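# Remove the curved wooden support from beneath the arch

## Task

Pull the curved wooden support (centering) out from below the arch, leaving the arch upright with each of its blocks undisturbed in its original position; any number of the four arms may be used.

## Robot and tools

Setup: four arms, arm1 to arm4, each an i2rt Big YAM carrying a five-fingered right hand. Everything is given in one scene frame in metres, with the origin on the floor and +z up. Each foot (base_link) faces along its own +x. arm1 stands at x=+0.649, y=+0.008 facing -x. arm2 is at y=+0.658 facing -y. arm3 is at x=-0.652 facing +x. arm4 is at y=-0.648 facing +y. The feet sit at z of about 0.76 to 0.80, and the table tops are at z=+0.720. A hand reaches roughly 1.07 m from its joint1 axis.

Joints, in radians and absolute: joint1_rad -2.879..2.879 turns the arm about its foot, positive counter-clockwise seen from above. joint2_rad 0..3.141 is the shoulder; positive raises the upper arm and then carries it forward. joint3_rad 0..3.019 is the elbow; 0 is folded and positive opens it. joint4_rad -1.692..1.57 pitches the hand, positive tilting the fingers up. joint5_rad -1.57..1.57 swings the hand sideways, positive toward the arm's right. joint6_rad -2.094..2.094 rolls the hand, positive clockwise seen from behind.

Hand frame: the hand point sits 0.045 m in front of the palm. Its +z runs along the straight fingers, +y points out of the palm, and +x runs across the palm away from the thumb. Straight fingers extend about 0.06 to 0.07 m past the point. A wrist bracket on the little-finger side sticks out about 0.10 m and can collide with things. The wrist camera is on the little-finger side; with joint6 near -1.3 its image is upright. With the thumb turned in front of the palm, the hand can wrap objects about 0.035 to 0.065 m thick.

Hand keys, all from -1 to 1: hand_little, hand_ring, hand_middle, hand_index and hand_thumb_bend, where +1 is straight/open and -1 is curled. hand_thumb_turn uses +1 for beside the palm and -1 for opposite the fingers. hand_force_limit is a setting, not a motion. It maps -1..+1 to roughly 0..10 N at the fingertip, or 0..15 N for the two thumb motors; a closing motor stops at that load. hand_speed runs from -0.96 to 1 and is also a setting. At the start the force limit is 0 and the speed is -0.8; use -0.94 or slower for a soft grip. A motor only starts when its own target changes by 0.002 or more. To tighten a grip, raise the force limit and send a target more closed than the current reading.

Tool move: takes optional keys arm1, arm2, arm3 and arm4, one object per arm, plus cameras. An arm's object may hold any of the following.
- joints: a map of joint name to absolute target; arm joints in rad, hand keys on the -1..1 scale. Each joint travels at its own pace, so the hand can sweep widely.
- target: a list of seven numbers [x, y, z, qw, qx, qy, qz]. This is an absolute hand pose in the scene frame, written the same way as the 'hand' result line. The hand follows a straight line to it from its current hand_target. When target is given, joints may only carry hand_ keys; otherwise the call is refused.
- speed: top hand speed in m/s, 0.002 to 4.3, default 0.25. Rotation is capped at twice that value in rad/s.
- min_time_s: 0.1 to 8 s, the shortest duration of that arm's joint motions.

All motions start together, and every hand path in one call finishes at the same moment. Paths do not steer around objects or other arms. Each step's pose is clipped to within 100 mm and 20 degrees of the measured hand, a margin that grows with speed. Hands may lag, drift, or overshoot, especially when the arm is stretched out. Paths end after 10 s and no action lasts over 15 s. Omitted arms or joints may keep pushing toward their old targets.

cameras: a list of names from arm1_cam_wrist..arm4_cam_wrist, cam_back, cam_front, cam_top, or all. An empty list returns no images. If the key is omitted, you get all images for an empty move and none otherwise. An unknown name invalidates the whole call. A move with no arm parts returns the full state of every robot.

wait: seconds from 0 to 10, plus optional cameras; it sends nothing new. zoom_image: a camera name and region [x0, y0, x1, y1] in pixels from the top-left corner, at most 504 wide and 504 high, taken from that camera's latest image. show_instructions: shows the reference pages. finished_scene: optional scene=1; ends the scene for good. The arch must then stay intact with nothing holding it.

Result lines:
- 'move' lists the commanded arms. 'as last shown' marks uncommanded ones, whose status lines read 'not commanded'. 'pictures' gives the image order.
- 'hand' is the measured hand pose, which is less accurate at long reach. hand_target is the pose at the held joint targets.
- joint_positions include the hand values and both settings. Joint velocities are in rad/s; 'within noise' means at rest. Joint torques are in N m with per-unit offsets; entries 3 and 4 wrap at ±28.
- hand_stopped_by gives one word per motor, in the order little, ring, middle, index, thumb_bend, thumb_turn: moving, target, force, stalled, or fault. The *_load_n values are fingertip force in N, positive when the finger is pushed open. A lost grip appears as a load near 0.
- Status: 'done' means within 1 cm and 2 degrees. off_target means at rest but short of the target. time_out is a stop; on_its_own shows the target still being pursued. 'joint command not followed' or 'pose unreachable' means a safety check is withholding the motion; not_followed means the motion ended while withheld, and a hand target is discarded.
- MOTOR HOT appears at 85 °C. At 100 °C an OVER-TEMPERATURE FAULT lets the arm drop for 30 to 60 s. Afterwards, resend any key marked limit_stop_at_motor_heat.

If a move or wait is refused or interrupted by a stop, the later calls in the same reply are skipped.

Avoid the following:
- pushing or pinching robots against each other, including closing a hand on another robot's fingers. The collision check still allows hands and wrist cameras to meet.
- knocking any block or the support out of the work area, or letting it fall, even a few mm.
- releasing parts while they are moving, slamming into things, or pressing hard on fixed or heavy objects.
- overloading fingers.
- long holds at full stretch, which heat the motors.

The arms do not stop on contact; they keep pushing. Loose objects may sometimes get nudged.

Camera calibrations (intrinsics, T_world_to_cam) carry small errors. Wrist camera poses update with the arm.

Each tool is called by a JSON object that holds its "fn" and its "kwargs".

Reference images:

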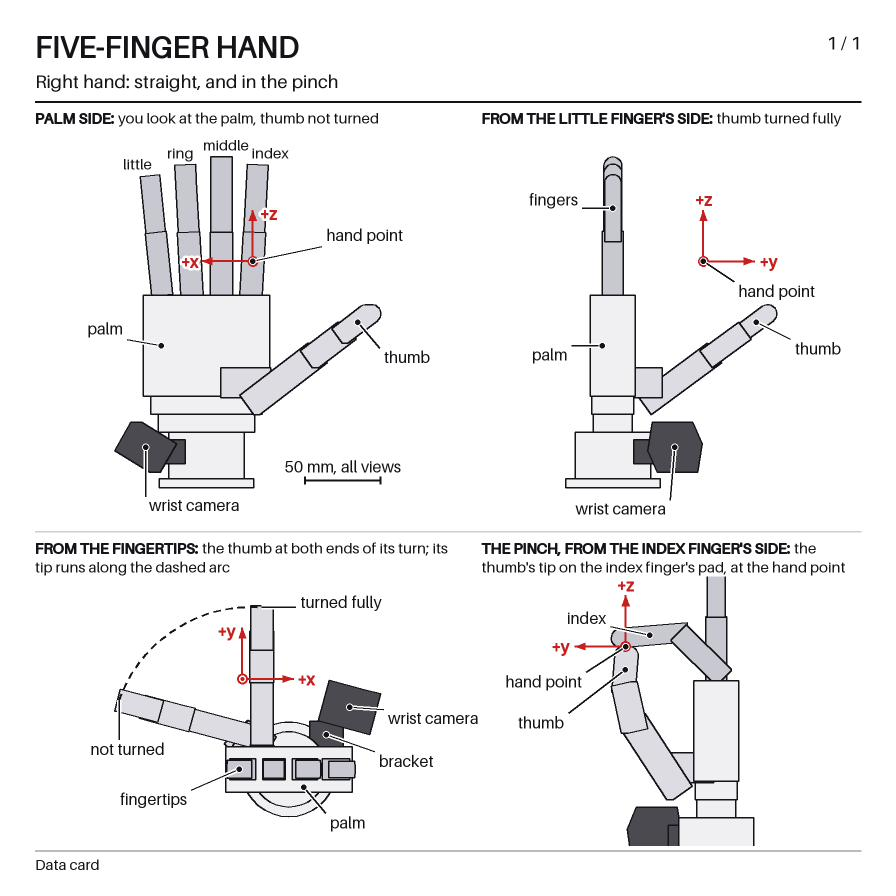

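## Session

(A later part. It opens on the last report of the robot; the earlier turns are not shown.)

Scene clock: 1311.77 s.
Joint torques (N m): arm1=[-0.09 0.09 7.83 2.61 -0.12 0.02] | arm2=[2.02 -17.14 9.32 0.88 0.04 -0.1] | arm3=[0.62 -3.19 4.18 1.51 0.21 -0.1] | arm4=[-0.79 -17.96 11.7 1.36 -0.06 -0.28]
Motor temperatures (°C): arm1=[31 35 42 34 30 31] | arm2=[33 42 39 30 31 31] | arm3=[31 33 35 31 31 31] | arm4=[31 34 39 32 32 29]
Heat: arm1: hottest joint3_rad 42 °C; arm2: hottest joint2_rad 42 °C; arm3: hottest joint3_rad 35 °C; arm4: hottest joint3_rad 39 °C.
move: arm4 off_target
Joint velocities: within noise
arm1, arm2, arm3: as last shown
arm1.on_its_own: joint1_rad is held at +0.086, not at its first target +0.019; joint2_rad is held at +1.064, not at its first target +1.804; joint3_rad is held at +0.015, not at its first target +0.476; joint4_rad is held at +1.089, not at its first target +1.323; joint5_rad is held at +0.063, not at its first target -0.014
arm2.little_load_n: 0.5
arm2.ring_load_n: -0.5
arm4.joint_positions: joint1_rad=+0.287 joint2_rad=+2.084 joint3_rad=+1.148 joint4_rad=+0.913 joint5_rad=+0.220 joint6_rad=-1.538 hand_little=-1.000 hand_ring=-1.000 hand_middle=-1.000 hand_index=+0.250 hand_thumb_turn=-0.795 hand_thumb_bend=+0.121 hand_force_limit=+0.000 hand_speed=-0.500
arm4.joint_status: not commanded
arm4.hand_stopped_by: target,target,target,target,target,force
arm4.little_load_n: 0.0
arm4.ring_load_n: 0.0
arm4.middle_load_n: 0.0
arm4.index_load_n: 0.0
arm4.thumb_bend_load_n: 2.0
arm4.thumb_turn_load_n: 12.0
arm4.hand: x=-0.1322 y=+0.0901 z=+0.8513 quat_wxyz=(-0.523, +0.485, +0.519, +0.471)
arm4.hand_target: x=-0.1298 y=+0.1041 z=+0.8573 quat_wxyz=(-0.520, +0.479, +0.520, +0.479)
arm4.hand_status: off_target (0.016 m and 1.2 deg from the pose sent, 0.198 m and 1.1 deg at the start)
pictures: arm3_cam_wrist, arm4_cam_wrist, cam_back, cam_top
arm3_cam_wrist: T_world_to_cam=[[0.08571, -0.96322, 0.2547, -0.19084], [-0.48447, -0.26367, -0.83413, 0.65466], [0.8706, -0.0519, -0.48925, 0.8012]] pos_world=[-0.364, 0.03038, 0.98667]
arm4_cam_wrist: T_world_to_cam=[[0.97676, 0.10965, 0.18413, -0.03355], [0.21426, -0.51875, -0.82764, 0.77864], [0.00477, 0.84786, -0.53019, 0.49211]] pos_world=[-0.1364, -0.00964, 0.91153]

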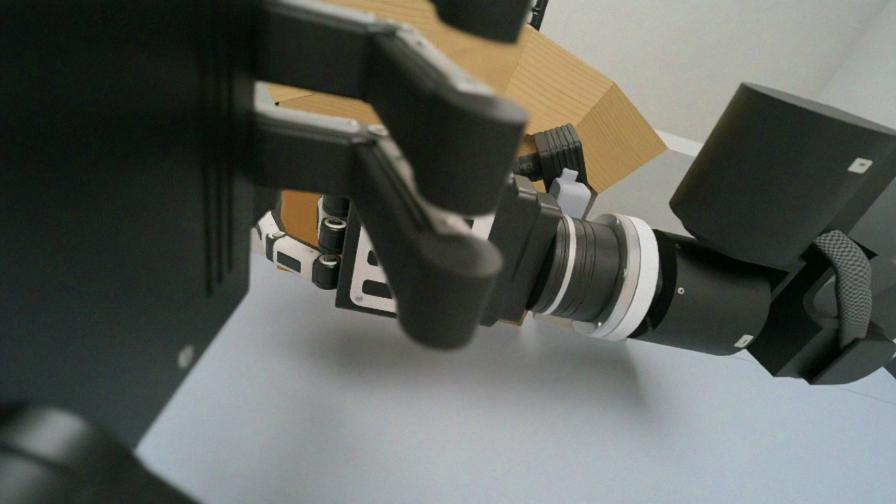

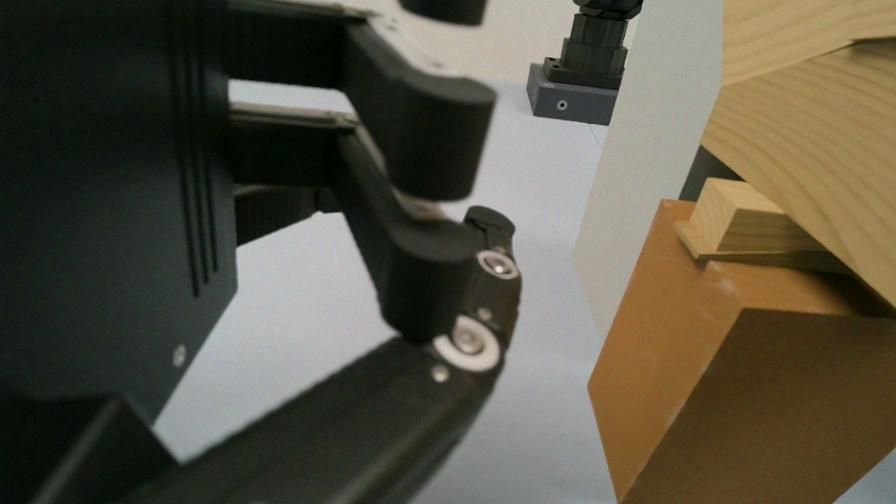

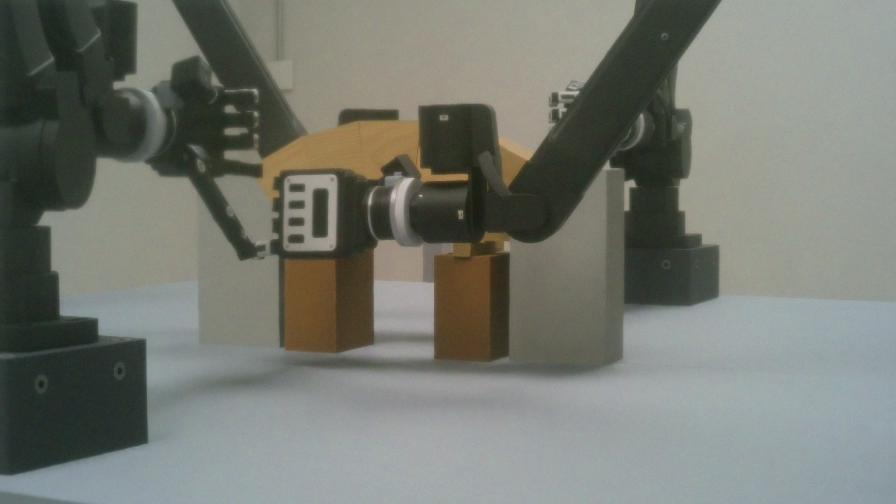

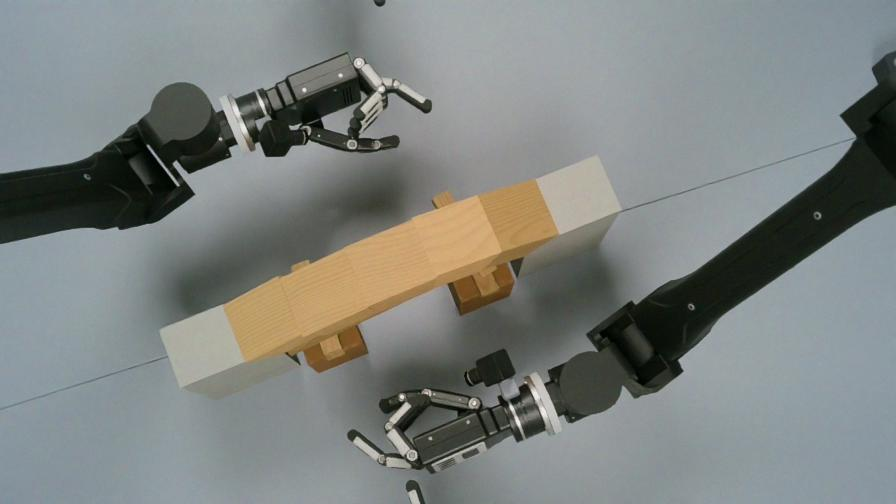

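{"fn": "move", "kwargs": {"arm4": {"target":[-0.098,0.118,0.862,0.5199,-0.4793,-0.5199,-0.4793],"speed":0.05}, "cameras": ["cam_top","cam_back","arm4_cam_wrist"]}}

{"fn": "zoom_image", "kwargs": {"camera": "cam_back", "region": [230, 200, 410, 300]}}

{"fn": "zoom_image", "kwargs": {"camera": "cam_top", "region": [280, 300, 460, 500]}}

Scene clock: 1372.20 s.
Joint torques (N m): arm1=[0.44 0.62 7.77 2.54 -0.07 0.06] | arm2=[1.9 -17.26 9.29 0.9 0.05 -0.11] | arm3=[0.09 -3.43 4.1 1.32 0.24 -0.07] | arm4=[-1.73 -18.37 11.93 1.36 -0.09 -0.29]
Motor temperatures (°C): arm1=[31 35 42 34 30 31] | arm2=[33 42 41 30 31 31] | arm3=[31 33 35 30 31 31] | arm4=[31 36 41 31 31 29]
Heat: arm1: hottest joint3_rad 42 °C; arm2: hottest joint2_rad 42 °C; arm3: hottest joint3_rad 35 °C; arm4: hottest joint3_rad 41 °C.
move: arm4 off_target
Joint velocities: within noise
arm1, arm2, arm3: as last shown
arm1.on_its_own: joint1_rad is held at +0.086, not at its first target +0.019; joint2_rad is held at +1.064, not at its first target +1.804; joint3_rad is held at +0.015, not at its first target +0.476; joint4_rad is held at +1.089, not at its first target +1.323; joint5_rad is held at +0.063, not at its first target -0.014
arm2.little_load_n: 0.0
arm2.ring_load_n: 0.0
arm2.thumb_bend_load_n: -1.5
arm2.thumb_turn_load_n: 4.5
arm4.joint_positions: joint1_rad=+0.227 joint2_rad=+2.084 joint3_rad=+1.160 joint4_rad=+0.898 joint5_rad=+0.161 joint6_rad=-1.538 hand_little=-1.000 hand_ring=-1.000 hand_middle=-1.000 hand_index=+0.250 hand_thumb_turn=-0.795 hand_thumb_bend=+0.121 hand_force_limit=+0.000 hand_speed=-0.500
arm4.joint_status: not commanded
arm4.hand_stopped_by: target,target,target,target,target,force
arm4.little_load_n: 0.0
arm4.ring_load_n: 0.0
arm4.middle_load_n: 0.0
arm4.index_load_n: 0.0
arm4.thumb_bend_load_n: 2.0
arm4.thumb_turn_load_n: 12.0
arm4.hand: x=-0.1006 y=+0.1028 z=+0.8535 quat_wxyz=(-0.522, +0.486, +0.520, +0.470)
arm4.hand_target: x=-0.0979 y=+0.1170 z=+0.8624 quat_wxyz=(-0.520, +0.479, +0.520, +0.479)
arm4.hand_status: off_target (0.018 m and 1.4 deg from the pose sent, 0.045 m and 1.2 deg at the start)
pictures: arm4_cam_wrist, cam_back, cam_top
arm4_cam_wrist: T_world_to_cam=[[0.97689, 0.10995, 0.18327, -0.06552], [0.21367, -0.52195, -0.82578, 0.77897], [0.00487, 0.84586, -0.53338, 0.48533]] pos_world=[-0.1048, 0.00327, 0.91413]

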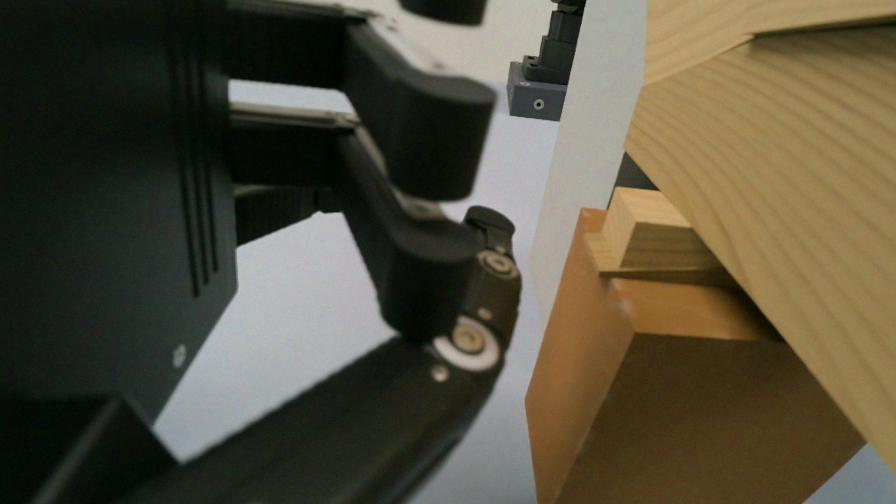

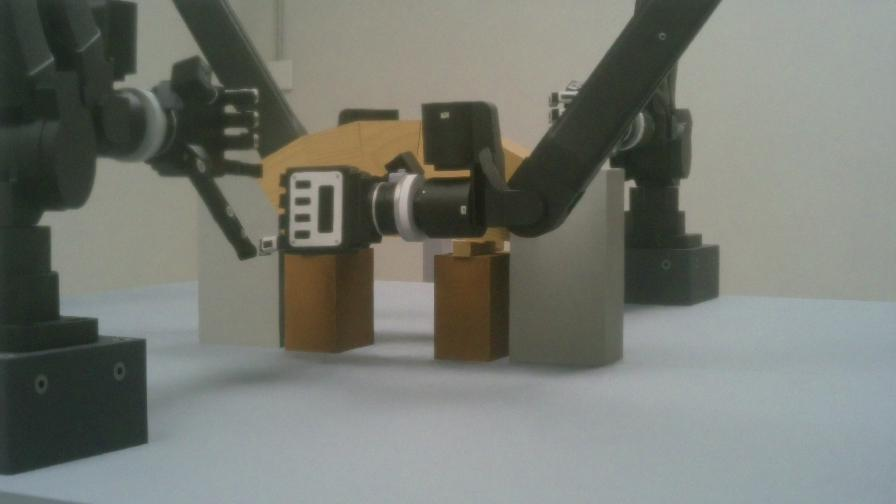

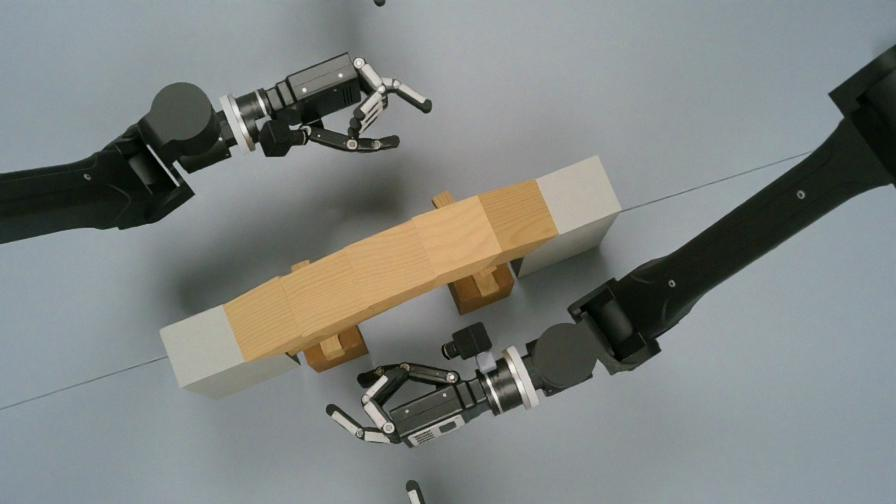

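Scaled by 2.800 from the camera's image (finer frame: 1280x720).

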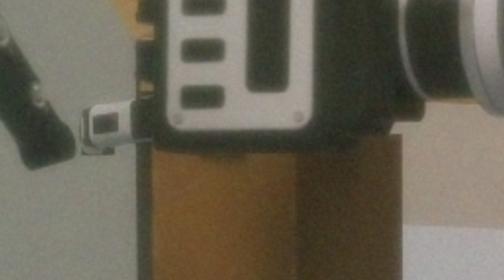

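Scaled by 2.520 from the camera's image (finer frame: 1280x720).

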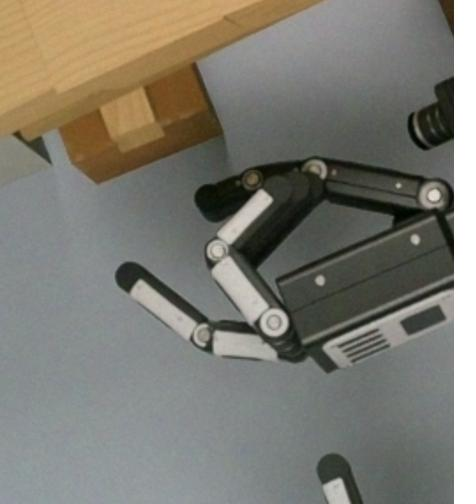

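{"fn": "move", "kwargs": {"arm4": {"target":[-0.0525,0.118,0.8625,0.5199,-0.4793,-0.5199,-0.4793],"speed":0.02}, "cameras": ["cam_top","cam_back","arm4_cam_wrist"]}}

{"fn": "zoom_image", "kwargs": {"camera": "cam_back", "region": [230, 200, 410, 300]}}

{"fn": "zoom_image", "kwargs": {"camera": "cam_top", "region": [240, 290, 420, 430]}}

Scene clock: 1384.17 s.
Joint torques (N m): arm1=[0.26 -0.03 7.9 2.44 -0.11 0.03] | arm2=[1.96 -17.2 9.33 0.9 0.04 -0.11] | arm3=[0.09 -3.19 4.21 1.33 0.22 -0.06] | arm4=[-2.2 -19.96 9.4 1.87 0.03 -0.29]
Motor temperatures (°C): arm1=[31 35 42 34 30 31] | arm2=[33 42 41 30 31 31] | arm3=[31 33 35 30 31 31] | arm4=[31 36 42 31 31 29]
Heat: arm1: hottest joint3_rad 42 °C; arm2: hottest joint2_rad 42 °C; arm3: hottest joint3_rad 35 °C; arm4: hottest joint3_rad 42 °C.
move: arm4 off_target
Joint velocities: within noise
arm1.joint_positions: joint1_rad=+0.090 joint2_rad=+1.060 joint3_rad=+0.003 joint4_rad=+1.071 joint5_rad=+0.066 joint6_rad=-1.580 hand_little=-1.000 hand_ring=-1.000 hand_middle=-1.000 hand_index=+1.000 hand_thumb_turn=+1.000 hand_thumb_bend=+1.000 hand_force_limit=+0.000 hand_speed=-0.800
arm1.joint_status: not commanded
arm1.hand_stopped_by: target,target,target,target,target,target
arm1.little_load_n: 0.0
arm1.ring_load_n: 0.0
arm1.middle_load_n: 0.0
arm1.index_load_n: 0.0
arm1.thumb_bend_load_n: 0.0
arm1.thumb_turn_load_n: 0.0
arm1.on_its_own: joint1_rad is held at +0.086, not at its first target +0.019; joint2_rad is held at +1.064, not at its first target +1.804; joint3_rad is held at +0.015, not at its first target +0.476; joint4_rad is held at +1.089, not at its first target +1.323; joint5_rad is held at +0.063, not at its first target -0.014
arm1.hand: x=+0.2944 y=+0.0337 z=+0.9312 quat_wxyz=(+0.713, +0.026, -0.700, +0.025)
arm1.hand_target: x=+0.2895 y=+0.0338 z=+0.9400 quat_wxyz=(+0.722, +0.025, -0.691, +0.026)
arm1.hand_status: not commanded
arm2, arm3: as last shown
arm2.middle_load_n: 1.0
arm2.thumb_bend_load_n: -2.0
arm4.joint_positions: joint1_rad=+0.163 joint2_rad=+2.084 joint3_rad=+1.160 joint4_rad=+0.898 joint5_rad=+0.082 joint6_rad=-1.538 hand_little=-1.000 hand_ring=-1.000 hand_middle=-1.000 hand_index=+0.250 hand_thumb_turn=-0.795 hand_thumb_bend=+0.121 hand_force_limit=+0.000 hand_speed=-0.500
arm4.joint_status: not commanded
arm4.hand_stopped_by: target,target,target,target,target,force
arm4.little_load_n: 0.0
arm4.ring_load_n: 0.0
arm4.middle_load_n: 0.0
arm4.index_load_n: 0.0
arm4.thumb_bend_load_n: 1.5
arm4.thumb_turn_load_n: 12.0
arm4.hand: x=-0.0674 y=+0.1113 z=+0.8538 quat_wxyz=(-0.526, +0.483, +0.523, +0.465)
arm4.hand_target: x=-0.0525 y=+0.1175 z=+0.8627 quat_wxyz=(-0.520, +0.479, +0.520, +0.479)
arm4.hand_status: off_target (0.019 m and 1.8 deg from the pose sent, 0.051 m and 1.4 deg at the start)
pictures: arm4_cam_wrist, cam_back, cam_top
arm4_cam_wrist: T_world_to_cam=[[0.97546, 0.1242, 0.18181, -0.09946], [0.22003, -0.51919, -0.82585, 0.77668], [-0.00818, 0.84558, -0.53378, 0.47759]] pos_world=[-0.06998, 0.01176, 0.91443]

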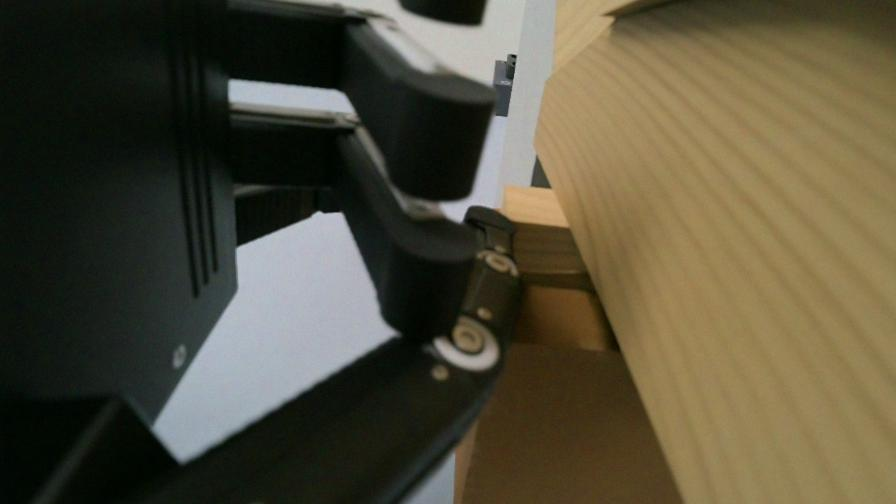

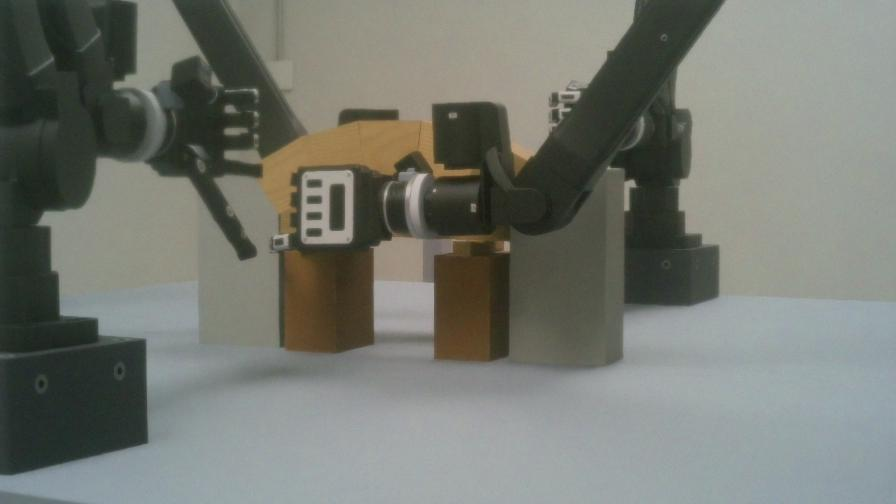

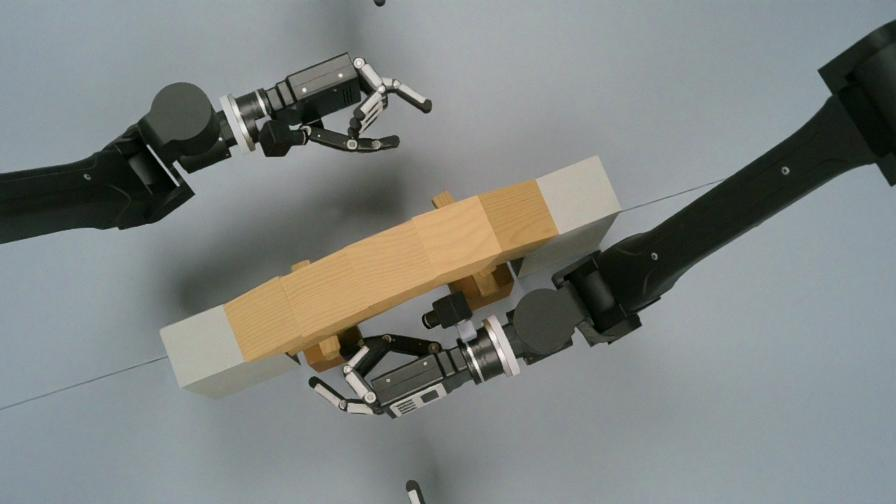

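Scaled by 2.800 from the camera's image (finer frame: 1280x720).

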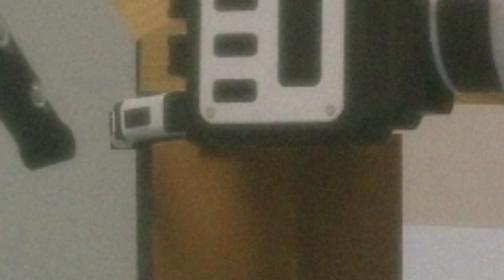

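Scaled by 2.800 from the camera's image (finer frame: 1280x720).

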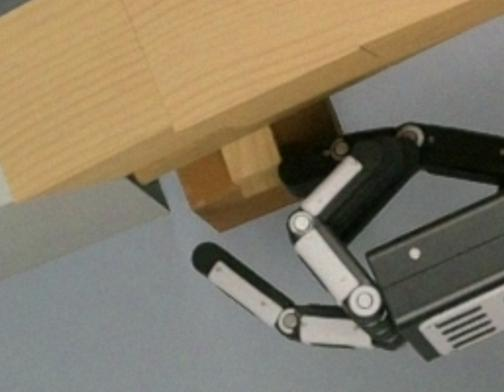

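{"fn": "move", "kwargs": {"arm4": {"target":[-0.085,0.105,0.8625,0.5199,-0.4793,-0.5199,-0.4793],"speed":0.03}, "cameras": ["cam_top","cam_back","arm4_cam_wrist"]}}

{"fn": "zoom_image", "kwargs": {"camera": "cam_top", "region": [240, 290, 420, 430]}}

{"fn": "zoom_image", "kwargs": {"camera": "cam_back", "region": [230, 200, 410, 300]}}

{"fn": "zoom_image", "kwargs": {"camera": "arm4_cam_wrist", "region": [380, 120, 680, 360]}}

Scene clock: 1397.37 s.
Joint torques (N m): arm1=[-0.26 -0.32 7.91 2.62 -0.13 0.06] | arm2=[2.02 -17.26 9.36 0.91 0.03 -0.11] | arm3=[0.21 -3.49 4.18 1.47 0.21 -0.06] | arm4=[0.38 -20.78 7.5 2.36 0.09 -0.28]
Motor temperatures (°C): arm1=[30 35 42 34 30 31] | arm2=[33 42 41 30 31 31] | arm3=[31 32 35 30 31 31] | arm4=[31 36 41 31 31 29]
Heat: arm1: hottest joint3_rad 42 °C; arm2: hottest joint2_rad 42 °C; arm3: hottest joint3_rad 35 °C; arm4: hottest joint3_rad 41 °C.
move: arm4 done
Joint velocities: within noise
arm1, arm2, arm3: as last shown
arm1.middle_load_n: 0.5
arm1.on_its_own: joint1_rad is held at +0.086, not at its first target +0.019; joint2_rad is held at +1.064, not at its first target +1.804; joint3_rad is held at +0.015, not at its first target +0.476; joint4_rad is held at +1.089, not at its first target +1.323; joint5_rad is held at +0.063, not at its first target -0.014
arm2.middle_load_n: 0.5
arm4.joint_positions: joint1_rad=+0.196 joint2_rad=+2.084 joint3_rad=+1.160 joint4_rad=+0.898 joint5_rad=+0.140 joint6_rad=-1.538 hand_little=-1.000 hand_ring=-1.000 hand_middle=-1.000 hand_index=+0.250 hand_thumb_turn=-0.795 hand_thumb_bend=+0.121 hand_force_limit=+0.000 hand_speed=-0.500
arm4.joint_status: not commanded
arm4.hand_stopped_by: target,target,target,target,target,force
arm4.little_load_n: 0.0
arm4.ring_load_n: 0.0
arm4.middle_load_n: 0.0
arm4.index_load_n: 0.0
arm4.thumb_bend_load_n: 2.0
arm4.thumb_turn_load_n: 12.0
arm4.hand: x=-0.0809 y=+0.1065 z=+0.8537 quat_wxyz=(-0.520, +0.489, +0.517, +0.472)
arm4.hand_target: x=-0.0848 y=+0.1051 z=+0.8626 quat_wxyz=(-0.520, +0.479, +0.520, +0.479)
arm4.hand_status: done (0.010 m and 1.4 deg from the pose sent, 0.021 m and 1.8 deg at the start)
pictures: arm4_cam_wrist, cam_back, cam_top
arm4_cam_wrist: T_world_to_cam=[[0.97806, 0.09954, 0.18299, -0.08377], [0.20785, -0.52417, -0.82586, 0.77667], [0.01371, 0.84578, -0.53336, 0.48295]] pos_world=[-0.08612, 0.00698, 0.91433]

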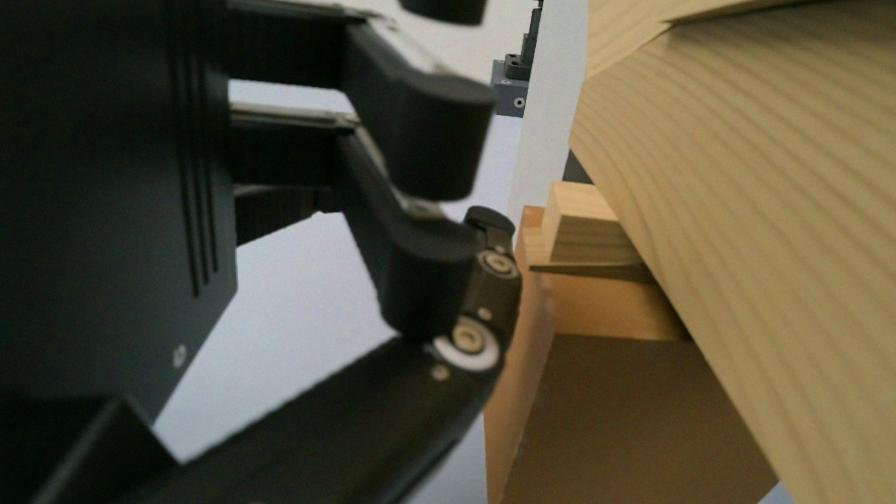

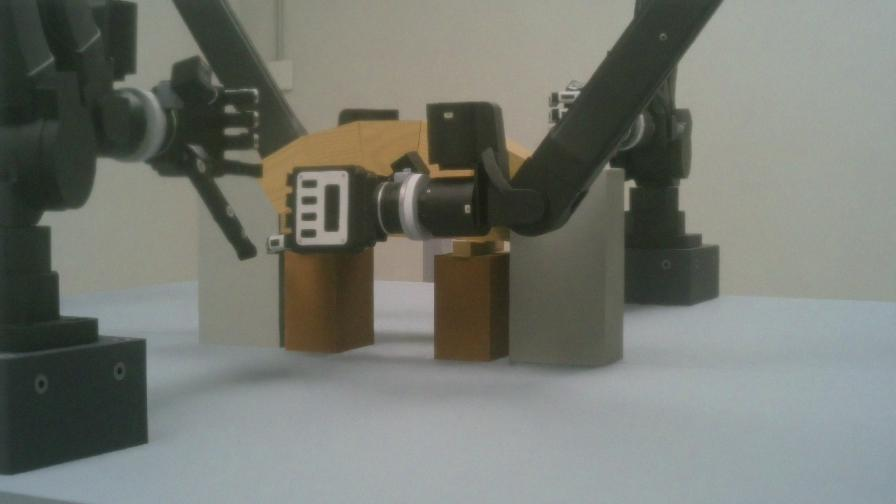

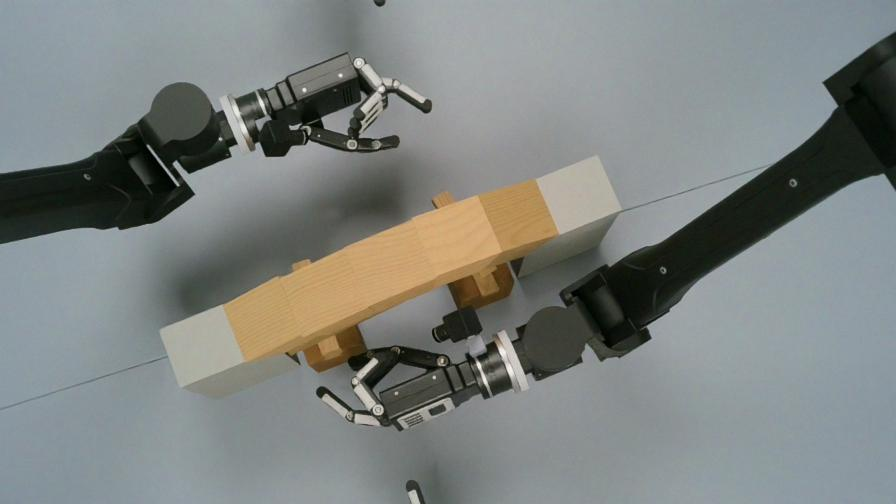

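Scaled by 2.800 from the camera's image (finer frame: 1280x720).

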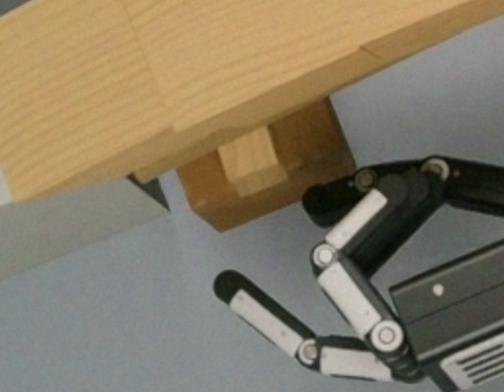

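Scaled by 2.800 from the camera's image (finer frame: 1280x720).

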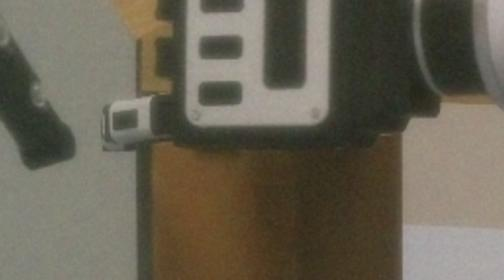

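Scaled by 1.680 from the camera's image (finer frame: 1280x720).

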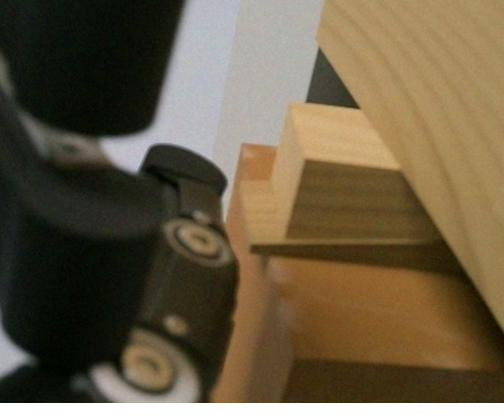

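{"fn": "move", "kwargs": {"arm4": {"target":[-0.085,0.097,0.8625,0.5199,-0.4793,-0.5199,-0.4793],"speed":0.03}, "cameras": ["cam_top"]}}

{"fn": "zoom_image", "kwargs": {"camera": "cam_top", "region": [240, 290, 420, 430]}}

Scene clock: 1410.03 s.
Joint torques (N m): arm1=[0.44 -0.03 7.82 2.44 -0.11 0.04] | arm2=[1.96 -17.26 9.32 0.9 0.04 -0.11] | arm3=[0.38 -3.31 4.27 1.48 0.22 -0.07] | arm4=[0.38 -21.77 6.93 2.82 0.07 -0.3]
Motor temperatures (°C): arm1=[30 35 42 34 30 31] | arm2=[33 42 41 30 31 31] | arm3=[31 32 35 30 31 31] | arm4=[31 36 41 32 31 29]
Heat: arm1: hottest joint3_rad 42 °C; arm2: hottest joint2_rad 42 °C; arm3: hottest joint3_rad 35 °C; arm4: hottest joint3_rad 41 °C.
move: arm4 off_target
Joint velocities: within noise
arm1, arm2, arm3: as last shown
arm1.middle_load_n: 0.0
arm1.thumb_turn_load_n: 0.5
arm1.on_its_own: joint1_rad is held at +0.086, not at its first target +0.019; joint2_rad is held at +1.064, not at its first target +1.804; joint3_rad is held at +0.015, not at its first target +0.476; joint4_rad is held at +1.089, not at its first target +1.323; joint5_rad is held at +0.063, not at its first target -0.014
arm4.joint_positions: joint1_rad=+0.196 joint2_rad=+2.083 joint3_rad=+1.140 joint4_rad=+0.898 joint5_rad=+0.143 joint6_rad=-1.538 hand_little=-1.000 hand_ring=-1.000 hand_middle=-1.000 hand_index=+0.250 hand_thumb_turn=-0.795 hand_thumb_bend=+0.121 hand_force_limit=+0.000 hand_speed=-0.500
arm4.joint_status: not commanded
arm4.hand_stopped_by: target,target,target,target,target,force
arm4.little_load_n: 0.0
arm4.ring_load_n: 0.0
arm4.middle_load_n: 0.0
arm4.index_load_n: 0.0
arm4.thumb_bend_load_n: 2.0
arm4.thumb_turn_load_n: 12.0
arm4.hand: x=-0.0787 y=+0.0996 z=+0.8450 quat_wxyz=(-0.513, +0.494, +0.522, +0.469)
arm4.hand_target: x=-0.0848 y=+0.0972 z=+0.8623 quat_wxyz=(-0.520, +0.480, +0.520, +0.479)
arm4.hand_status: off_target (0.019 m and 2.1 deg from the pose sent, 0.014 m and 1.4 deg at the start)

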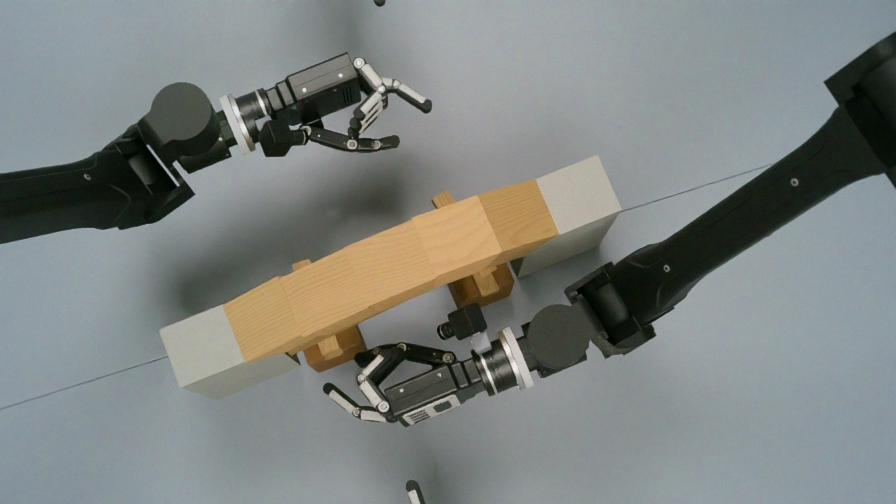

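Scaled by 2.800 from the camera's image (finer frame: 1280x720).

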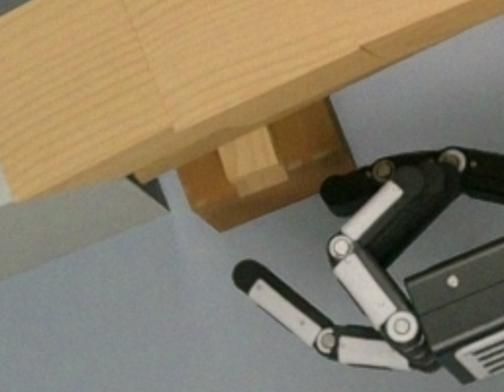

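{"fn": "move", "kwargs": {"arm4": {"target":[-0.085,0.102,0.870,0.5199,-0.4793,-0.5199,-0.4793],"speed":0.03}, "cameras": ["cam_top","cam_back"]}}

{"fn": "zoom_image", "kwargs": {"camera": "cam_top", "region": [240, 290, 420, 430]}}

{"fn": "zoom_image", "kwargs": {"camera": "cam_back", "region": [230, 200, 410, 300]}}

Scene clock: 1417.70 s.
Joint torques (N m): arm1=[0.67 0.03 7.77 2.47 -0.06 0.02] | arm2=[1.9 -17.38 9.33 0.91 0.04 -0.11] | arm3=[0.21 -3.08 4.22 1.52 0.23 -0.06] | arm4=[0.5 -21.48 8.39 1.83 0.02 -0.29]
Motor temperatures (°C): arm1=[30 35 43 34 30 31] | arm2=[33 42 41 30 31 31] | arm3=[31 32 35 30 31 31] | arm4=[31 36 41 32 31 29]
Heat: arm1: hottest joint3_rad 43 °C; arm2: hottest joint2_rad 42 °C; arm3: hottest joint3_rad 35 °C; arm4: hottest joint3_rad 41 °C.
move: arm4 off_target
Joint velocities: within noise
arm1, arm2, arm3: as last shown
arm1.thumb_turn_load_n: -0.5
arm1.on_its_own: joint1_rad is held at +0.086, not at its first target +0.019; joint2_rad is held at +1.064, not at its first target +1.804; joint3_rad is held at +0.015, not at its first target +0.476; joint4_rad is held at +1.089, not at its first target +1.323; joint5_rad is held at +0.063, not at its first target -0.014
arm4.joint_positions: joint1_rad=+0.196 joint2_rad=+2.073 joint3_rad=+1.140 joint4_rad=+0.898 joint5_rad=+0.143 joint6_rad=-1.538 hand_little=-1.000 hand_ring=-1.000 hand_middle=-1.000 hand_index=+0.250 hand_thumb_turn=-0.795 hand_thumb_bend=+0.121 hand_force_limit=+0.000 hand_speed=-0.500
arm4.joint_status: not commanded
arm4.hand_stopped_by: target,target,target,target,target,force
arm4.little_load_n: 0.0
arm4.ring_load_n: 0.0
arm4.middle_load_n: 0.0
arm4.index_load_n: 0.0
arm4.thumb_bend_load_n: 2.0
arm4.thumb_turn_load_n: 12.0
arm4.hand: x=-0.0789 y=+0.1000 z=+0.8519 quat_wxyz=(-0.516, +0.492, +0.519, +0.471)
arm4.hand_target: x=-0.0848 y=+0.1019 z=+0.8700 quat_wxyz=(-0.520, +0.479, +0.520, +0.479)
arm4.hand_status: off_target (0.019 m and 1.7 deg from the pose sent, 0.026 m and 2.1 deg at the start)
pictures: cam_back, cam_top

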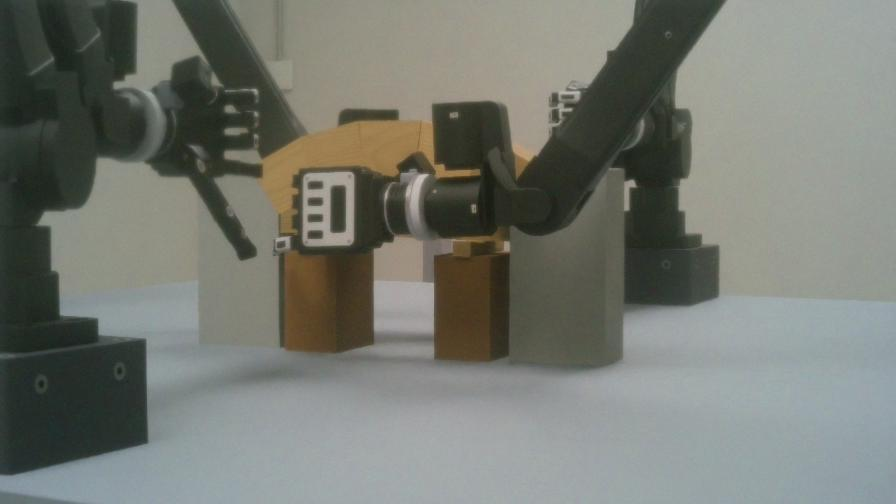

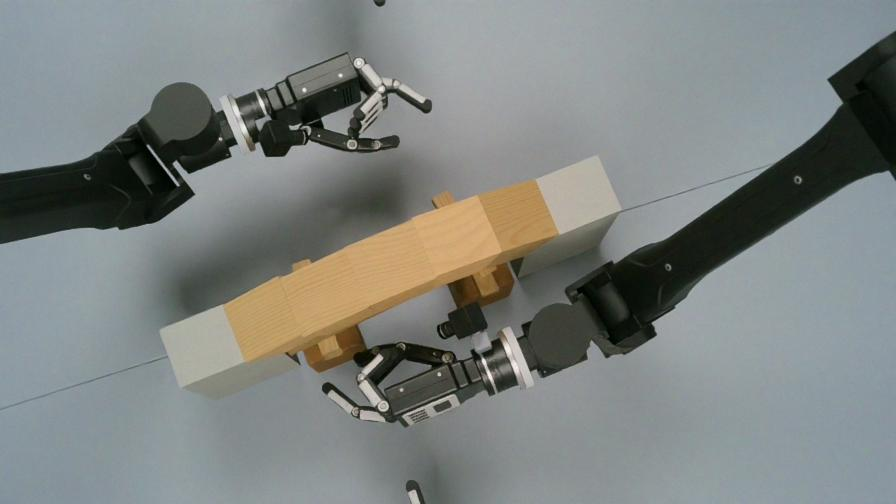

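Scaled by 2.800 from the camera's image (finer frame: 1280x720).

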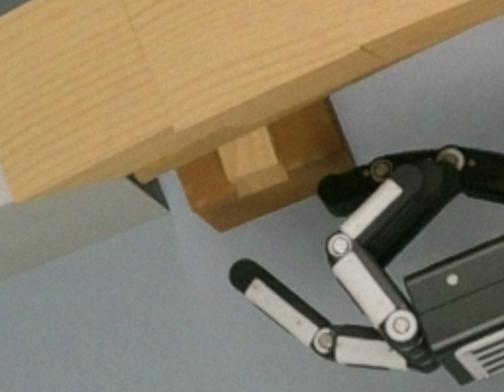

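Scaled by 2.800 from the camera's image (finer frame: 1280x720).

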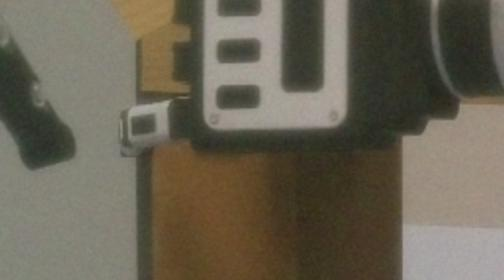

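{"fn": "move", "kwargs": {"arm4": {"target":[-0.052,0.1035,0.871,0.5199,-0.4793,-0.5199,-0.4793],"speed":0.02}, "cameras": ["cam_top","cam_back","arm4_cam_wrist"]}}

{"fn": "zoom_image", "kwargs": {"camera": "cam_top", "region": [240, 290, 420, 430]}}

{"fn": "zoom_image", "kwargs": {"camera": "cam_back", "region": [230, 200, 410, 300]}}

Scene clock: 1432.60 s.
Joint torques (N m): arm1=[0.56 0.32 7.8 2.36 -0.15 -0.01] | arm2=[1.85 -17.26 9.33 0.88 0.04 -0.1] | arm3=[0.15 -3.08 4.15 1.48 0.23 -0.07] | arm4=[-1.03 -21.3 7.05 2.03 -0.08 -0.28]
Motor temperatures (°C): arm1=[30 35 43 34 30 31] | arm2=[33 42 41 30 31 31] | arm3=[31 32 35 30 31 31] | arm4=[31 37 41 32 31 29]
Heat: arm1: hottest joint3_rad 43 °C; arm2: hottest joint2_rad 42 °C; arm3: hottest joint3_rad 35 °C; arm4: hottest joint3_rad 41 °C.
move: arm4 off_target
Joint velocities: within noise
arm1, arm3: as last shown
arm1.thumb_turn_load_n: 0.0
arm1.on_its_own: joint1_rad is held at +0.086, not at its first target +0.019; joint2_rad is held at +1.064, not at its first target +1.804; joint3_rad is held at +0.015, not at its first target +0.476; joint4_rad is held at +1.089, not at its first target +1.323; joint5_rad is held at +0.063, not at its first target -0.014
arm2.joint_positions: joint1_rad=+0.322 joint2_rad=+1.987 joint3_rad=+0.973 joint4_rad=+1.008 joint5_rad=+0.269 joint6_rad=-1.567 hand_little=-1.000 hand_ring=-1.000 hand_middle=-1.000 hand_index=+0.300 hand_thumb_turn=-0.799 hand_thumb_bend=+0.299 hand_force_limit=+0.000 hand_speed=-0.800
arm2.joint_status: not commanded
arm2.hand_stopped_by: target,target,target,target,target,target
arm2.little_load_n: 0.0
arm2.ring_load_n: 0.0
arm2.middle_load_n: 0.5
arm2.index_load_n: 0.0
arm2.thumb_bend_load_n: -1.5
arm2.thumb_turn_load_n: 4.0
arm2.hand: x=+0.1222 y=-0.0235 z=+0.8521 quat_wxyz=(+0.476, +0.519, -0.484, +0.519)
arm2.hand_target: x=+0.1300 y=-0.0334 z=+0.8570 quat_wxyz=(+0.479, +0.520, -0.479, +0.520)
arm2.hand_status: not commanded
arm4.joint_positions: joint1_rad=+0.155 joint2_rad=+2.065 joint3_rad=+1.140 joint4_rad=+0.898 joint5_rad=+0.088 joint6_rad=-1.538 hand_little=-1.000 hand_ring=-1.000 hand_middle=-1.000 hand_index=+0.250 hand_thumb_turn=-0.795 hand_thumb_bend=+0.121 hand_force_limit=+0.000 hand_speed=-0.500
arm4.joint_status: not commanded
arm4.hand_stopped_by: target,target,target,target,target,force
arm4.little_load_n: 0.0
arm4.ring_load_n: 0.0
arm4.middle_load_n: 0.0
arm4.index_load_n: 0.0
arm4.thumb_bend_load_n: 2.0
arm4.thumb_turn_load_n: 12.0
arm4.hand: x=-0.0592 y=+0.1054 z=+0.8579 quat_wxyz=(-0.522, +0.487, +0.520, +0.469)
arm4.hand_target: x=-0.0520 y=+0.1037 z=+0.8710 quat_wxyz=(-0.520, +0.479, +0.520, +0.480)
arm4.hand_status: off_target (0.015 m and 1.5 deg from the pose sent, 0.033 m and 1.7 deg at the start)
pictures: arm4_cam_wrist, cam_back, cam_top
arm4_cam_wrist: T_world_to_cam=[[0.97703, 0.11054, 0.18219, -0.10618], [0.21306, -0.52306, -0.82524, 0.7747], [0.00408, 0.8451, -0.5346, 0.48631]] pos_world=[-0.0633, 0.00597, 0.91864]

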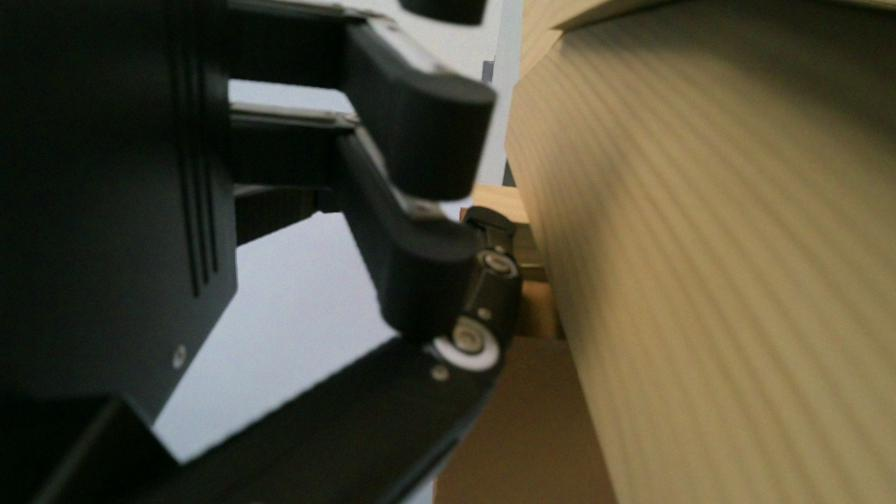

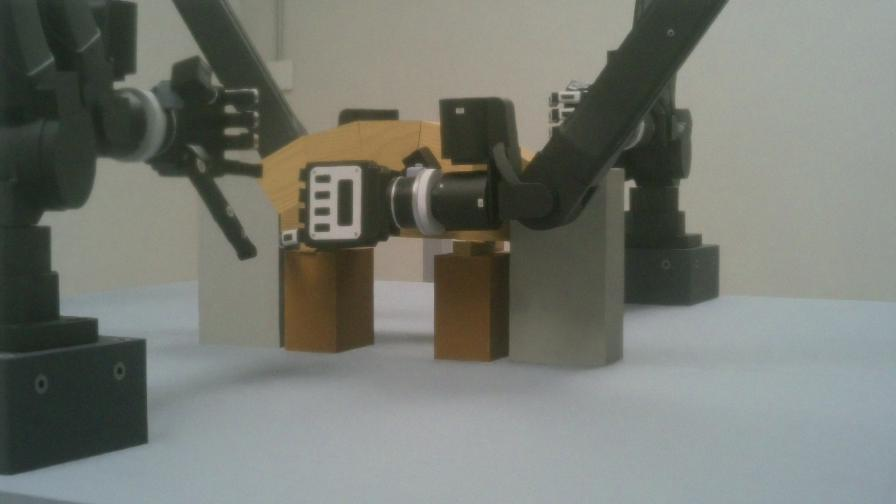

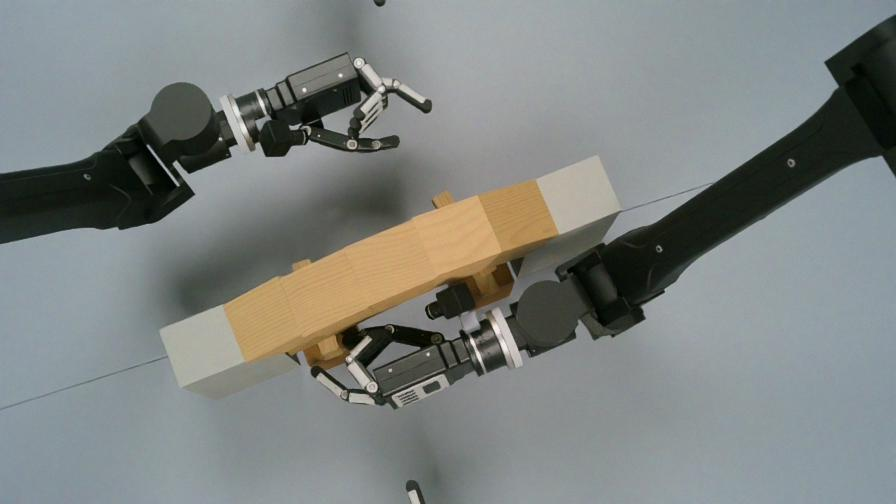

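Scaled by 2.800 from the camera's image (finer frame: 1280x720).

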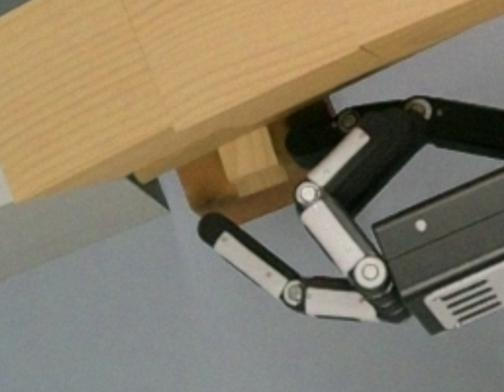

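Scaled by 2.800 from the camera's image (finer frame: 1280x720).

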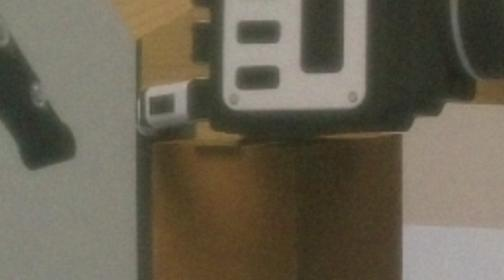

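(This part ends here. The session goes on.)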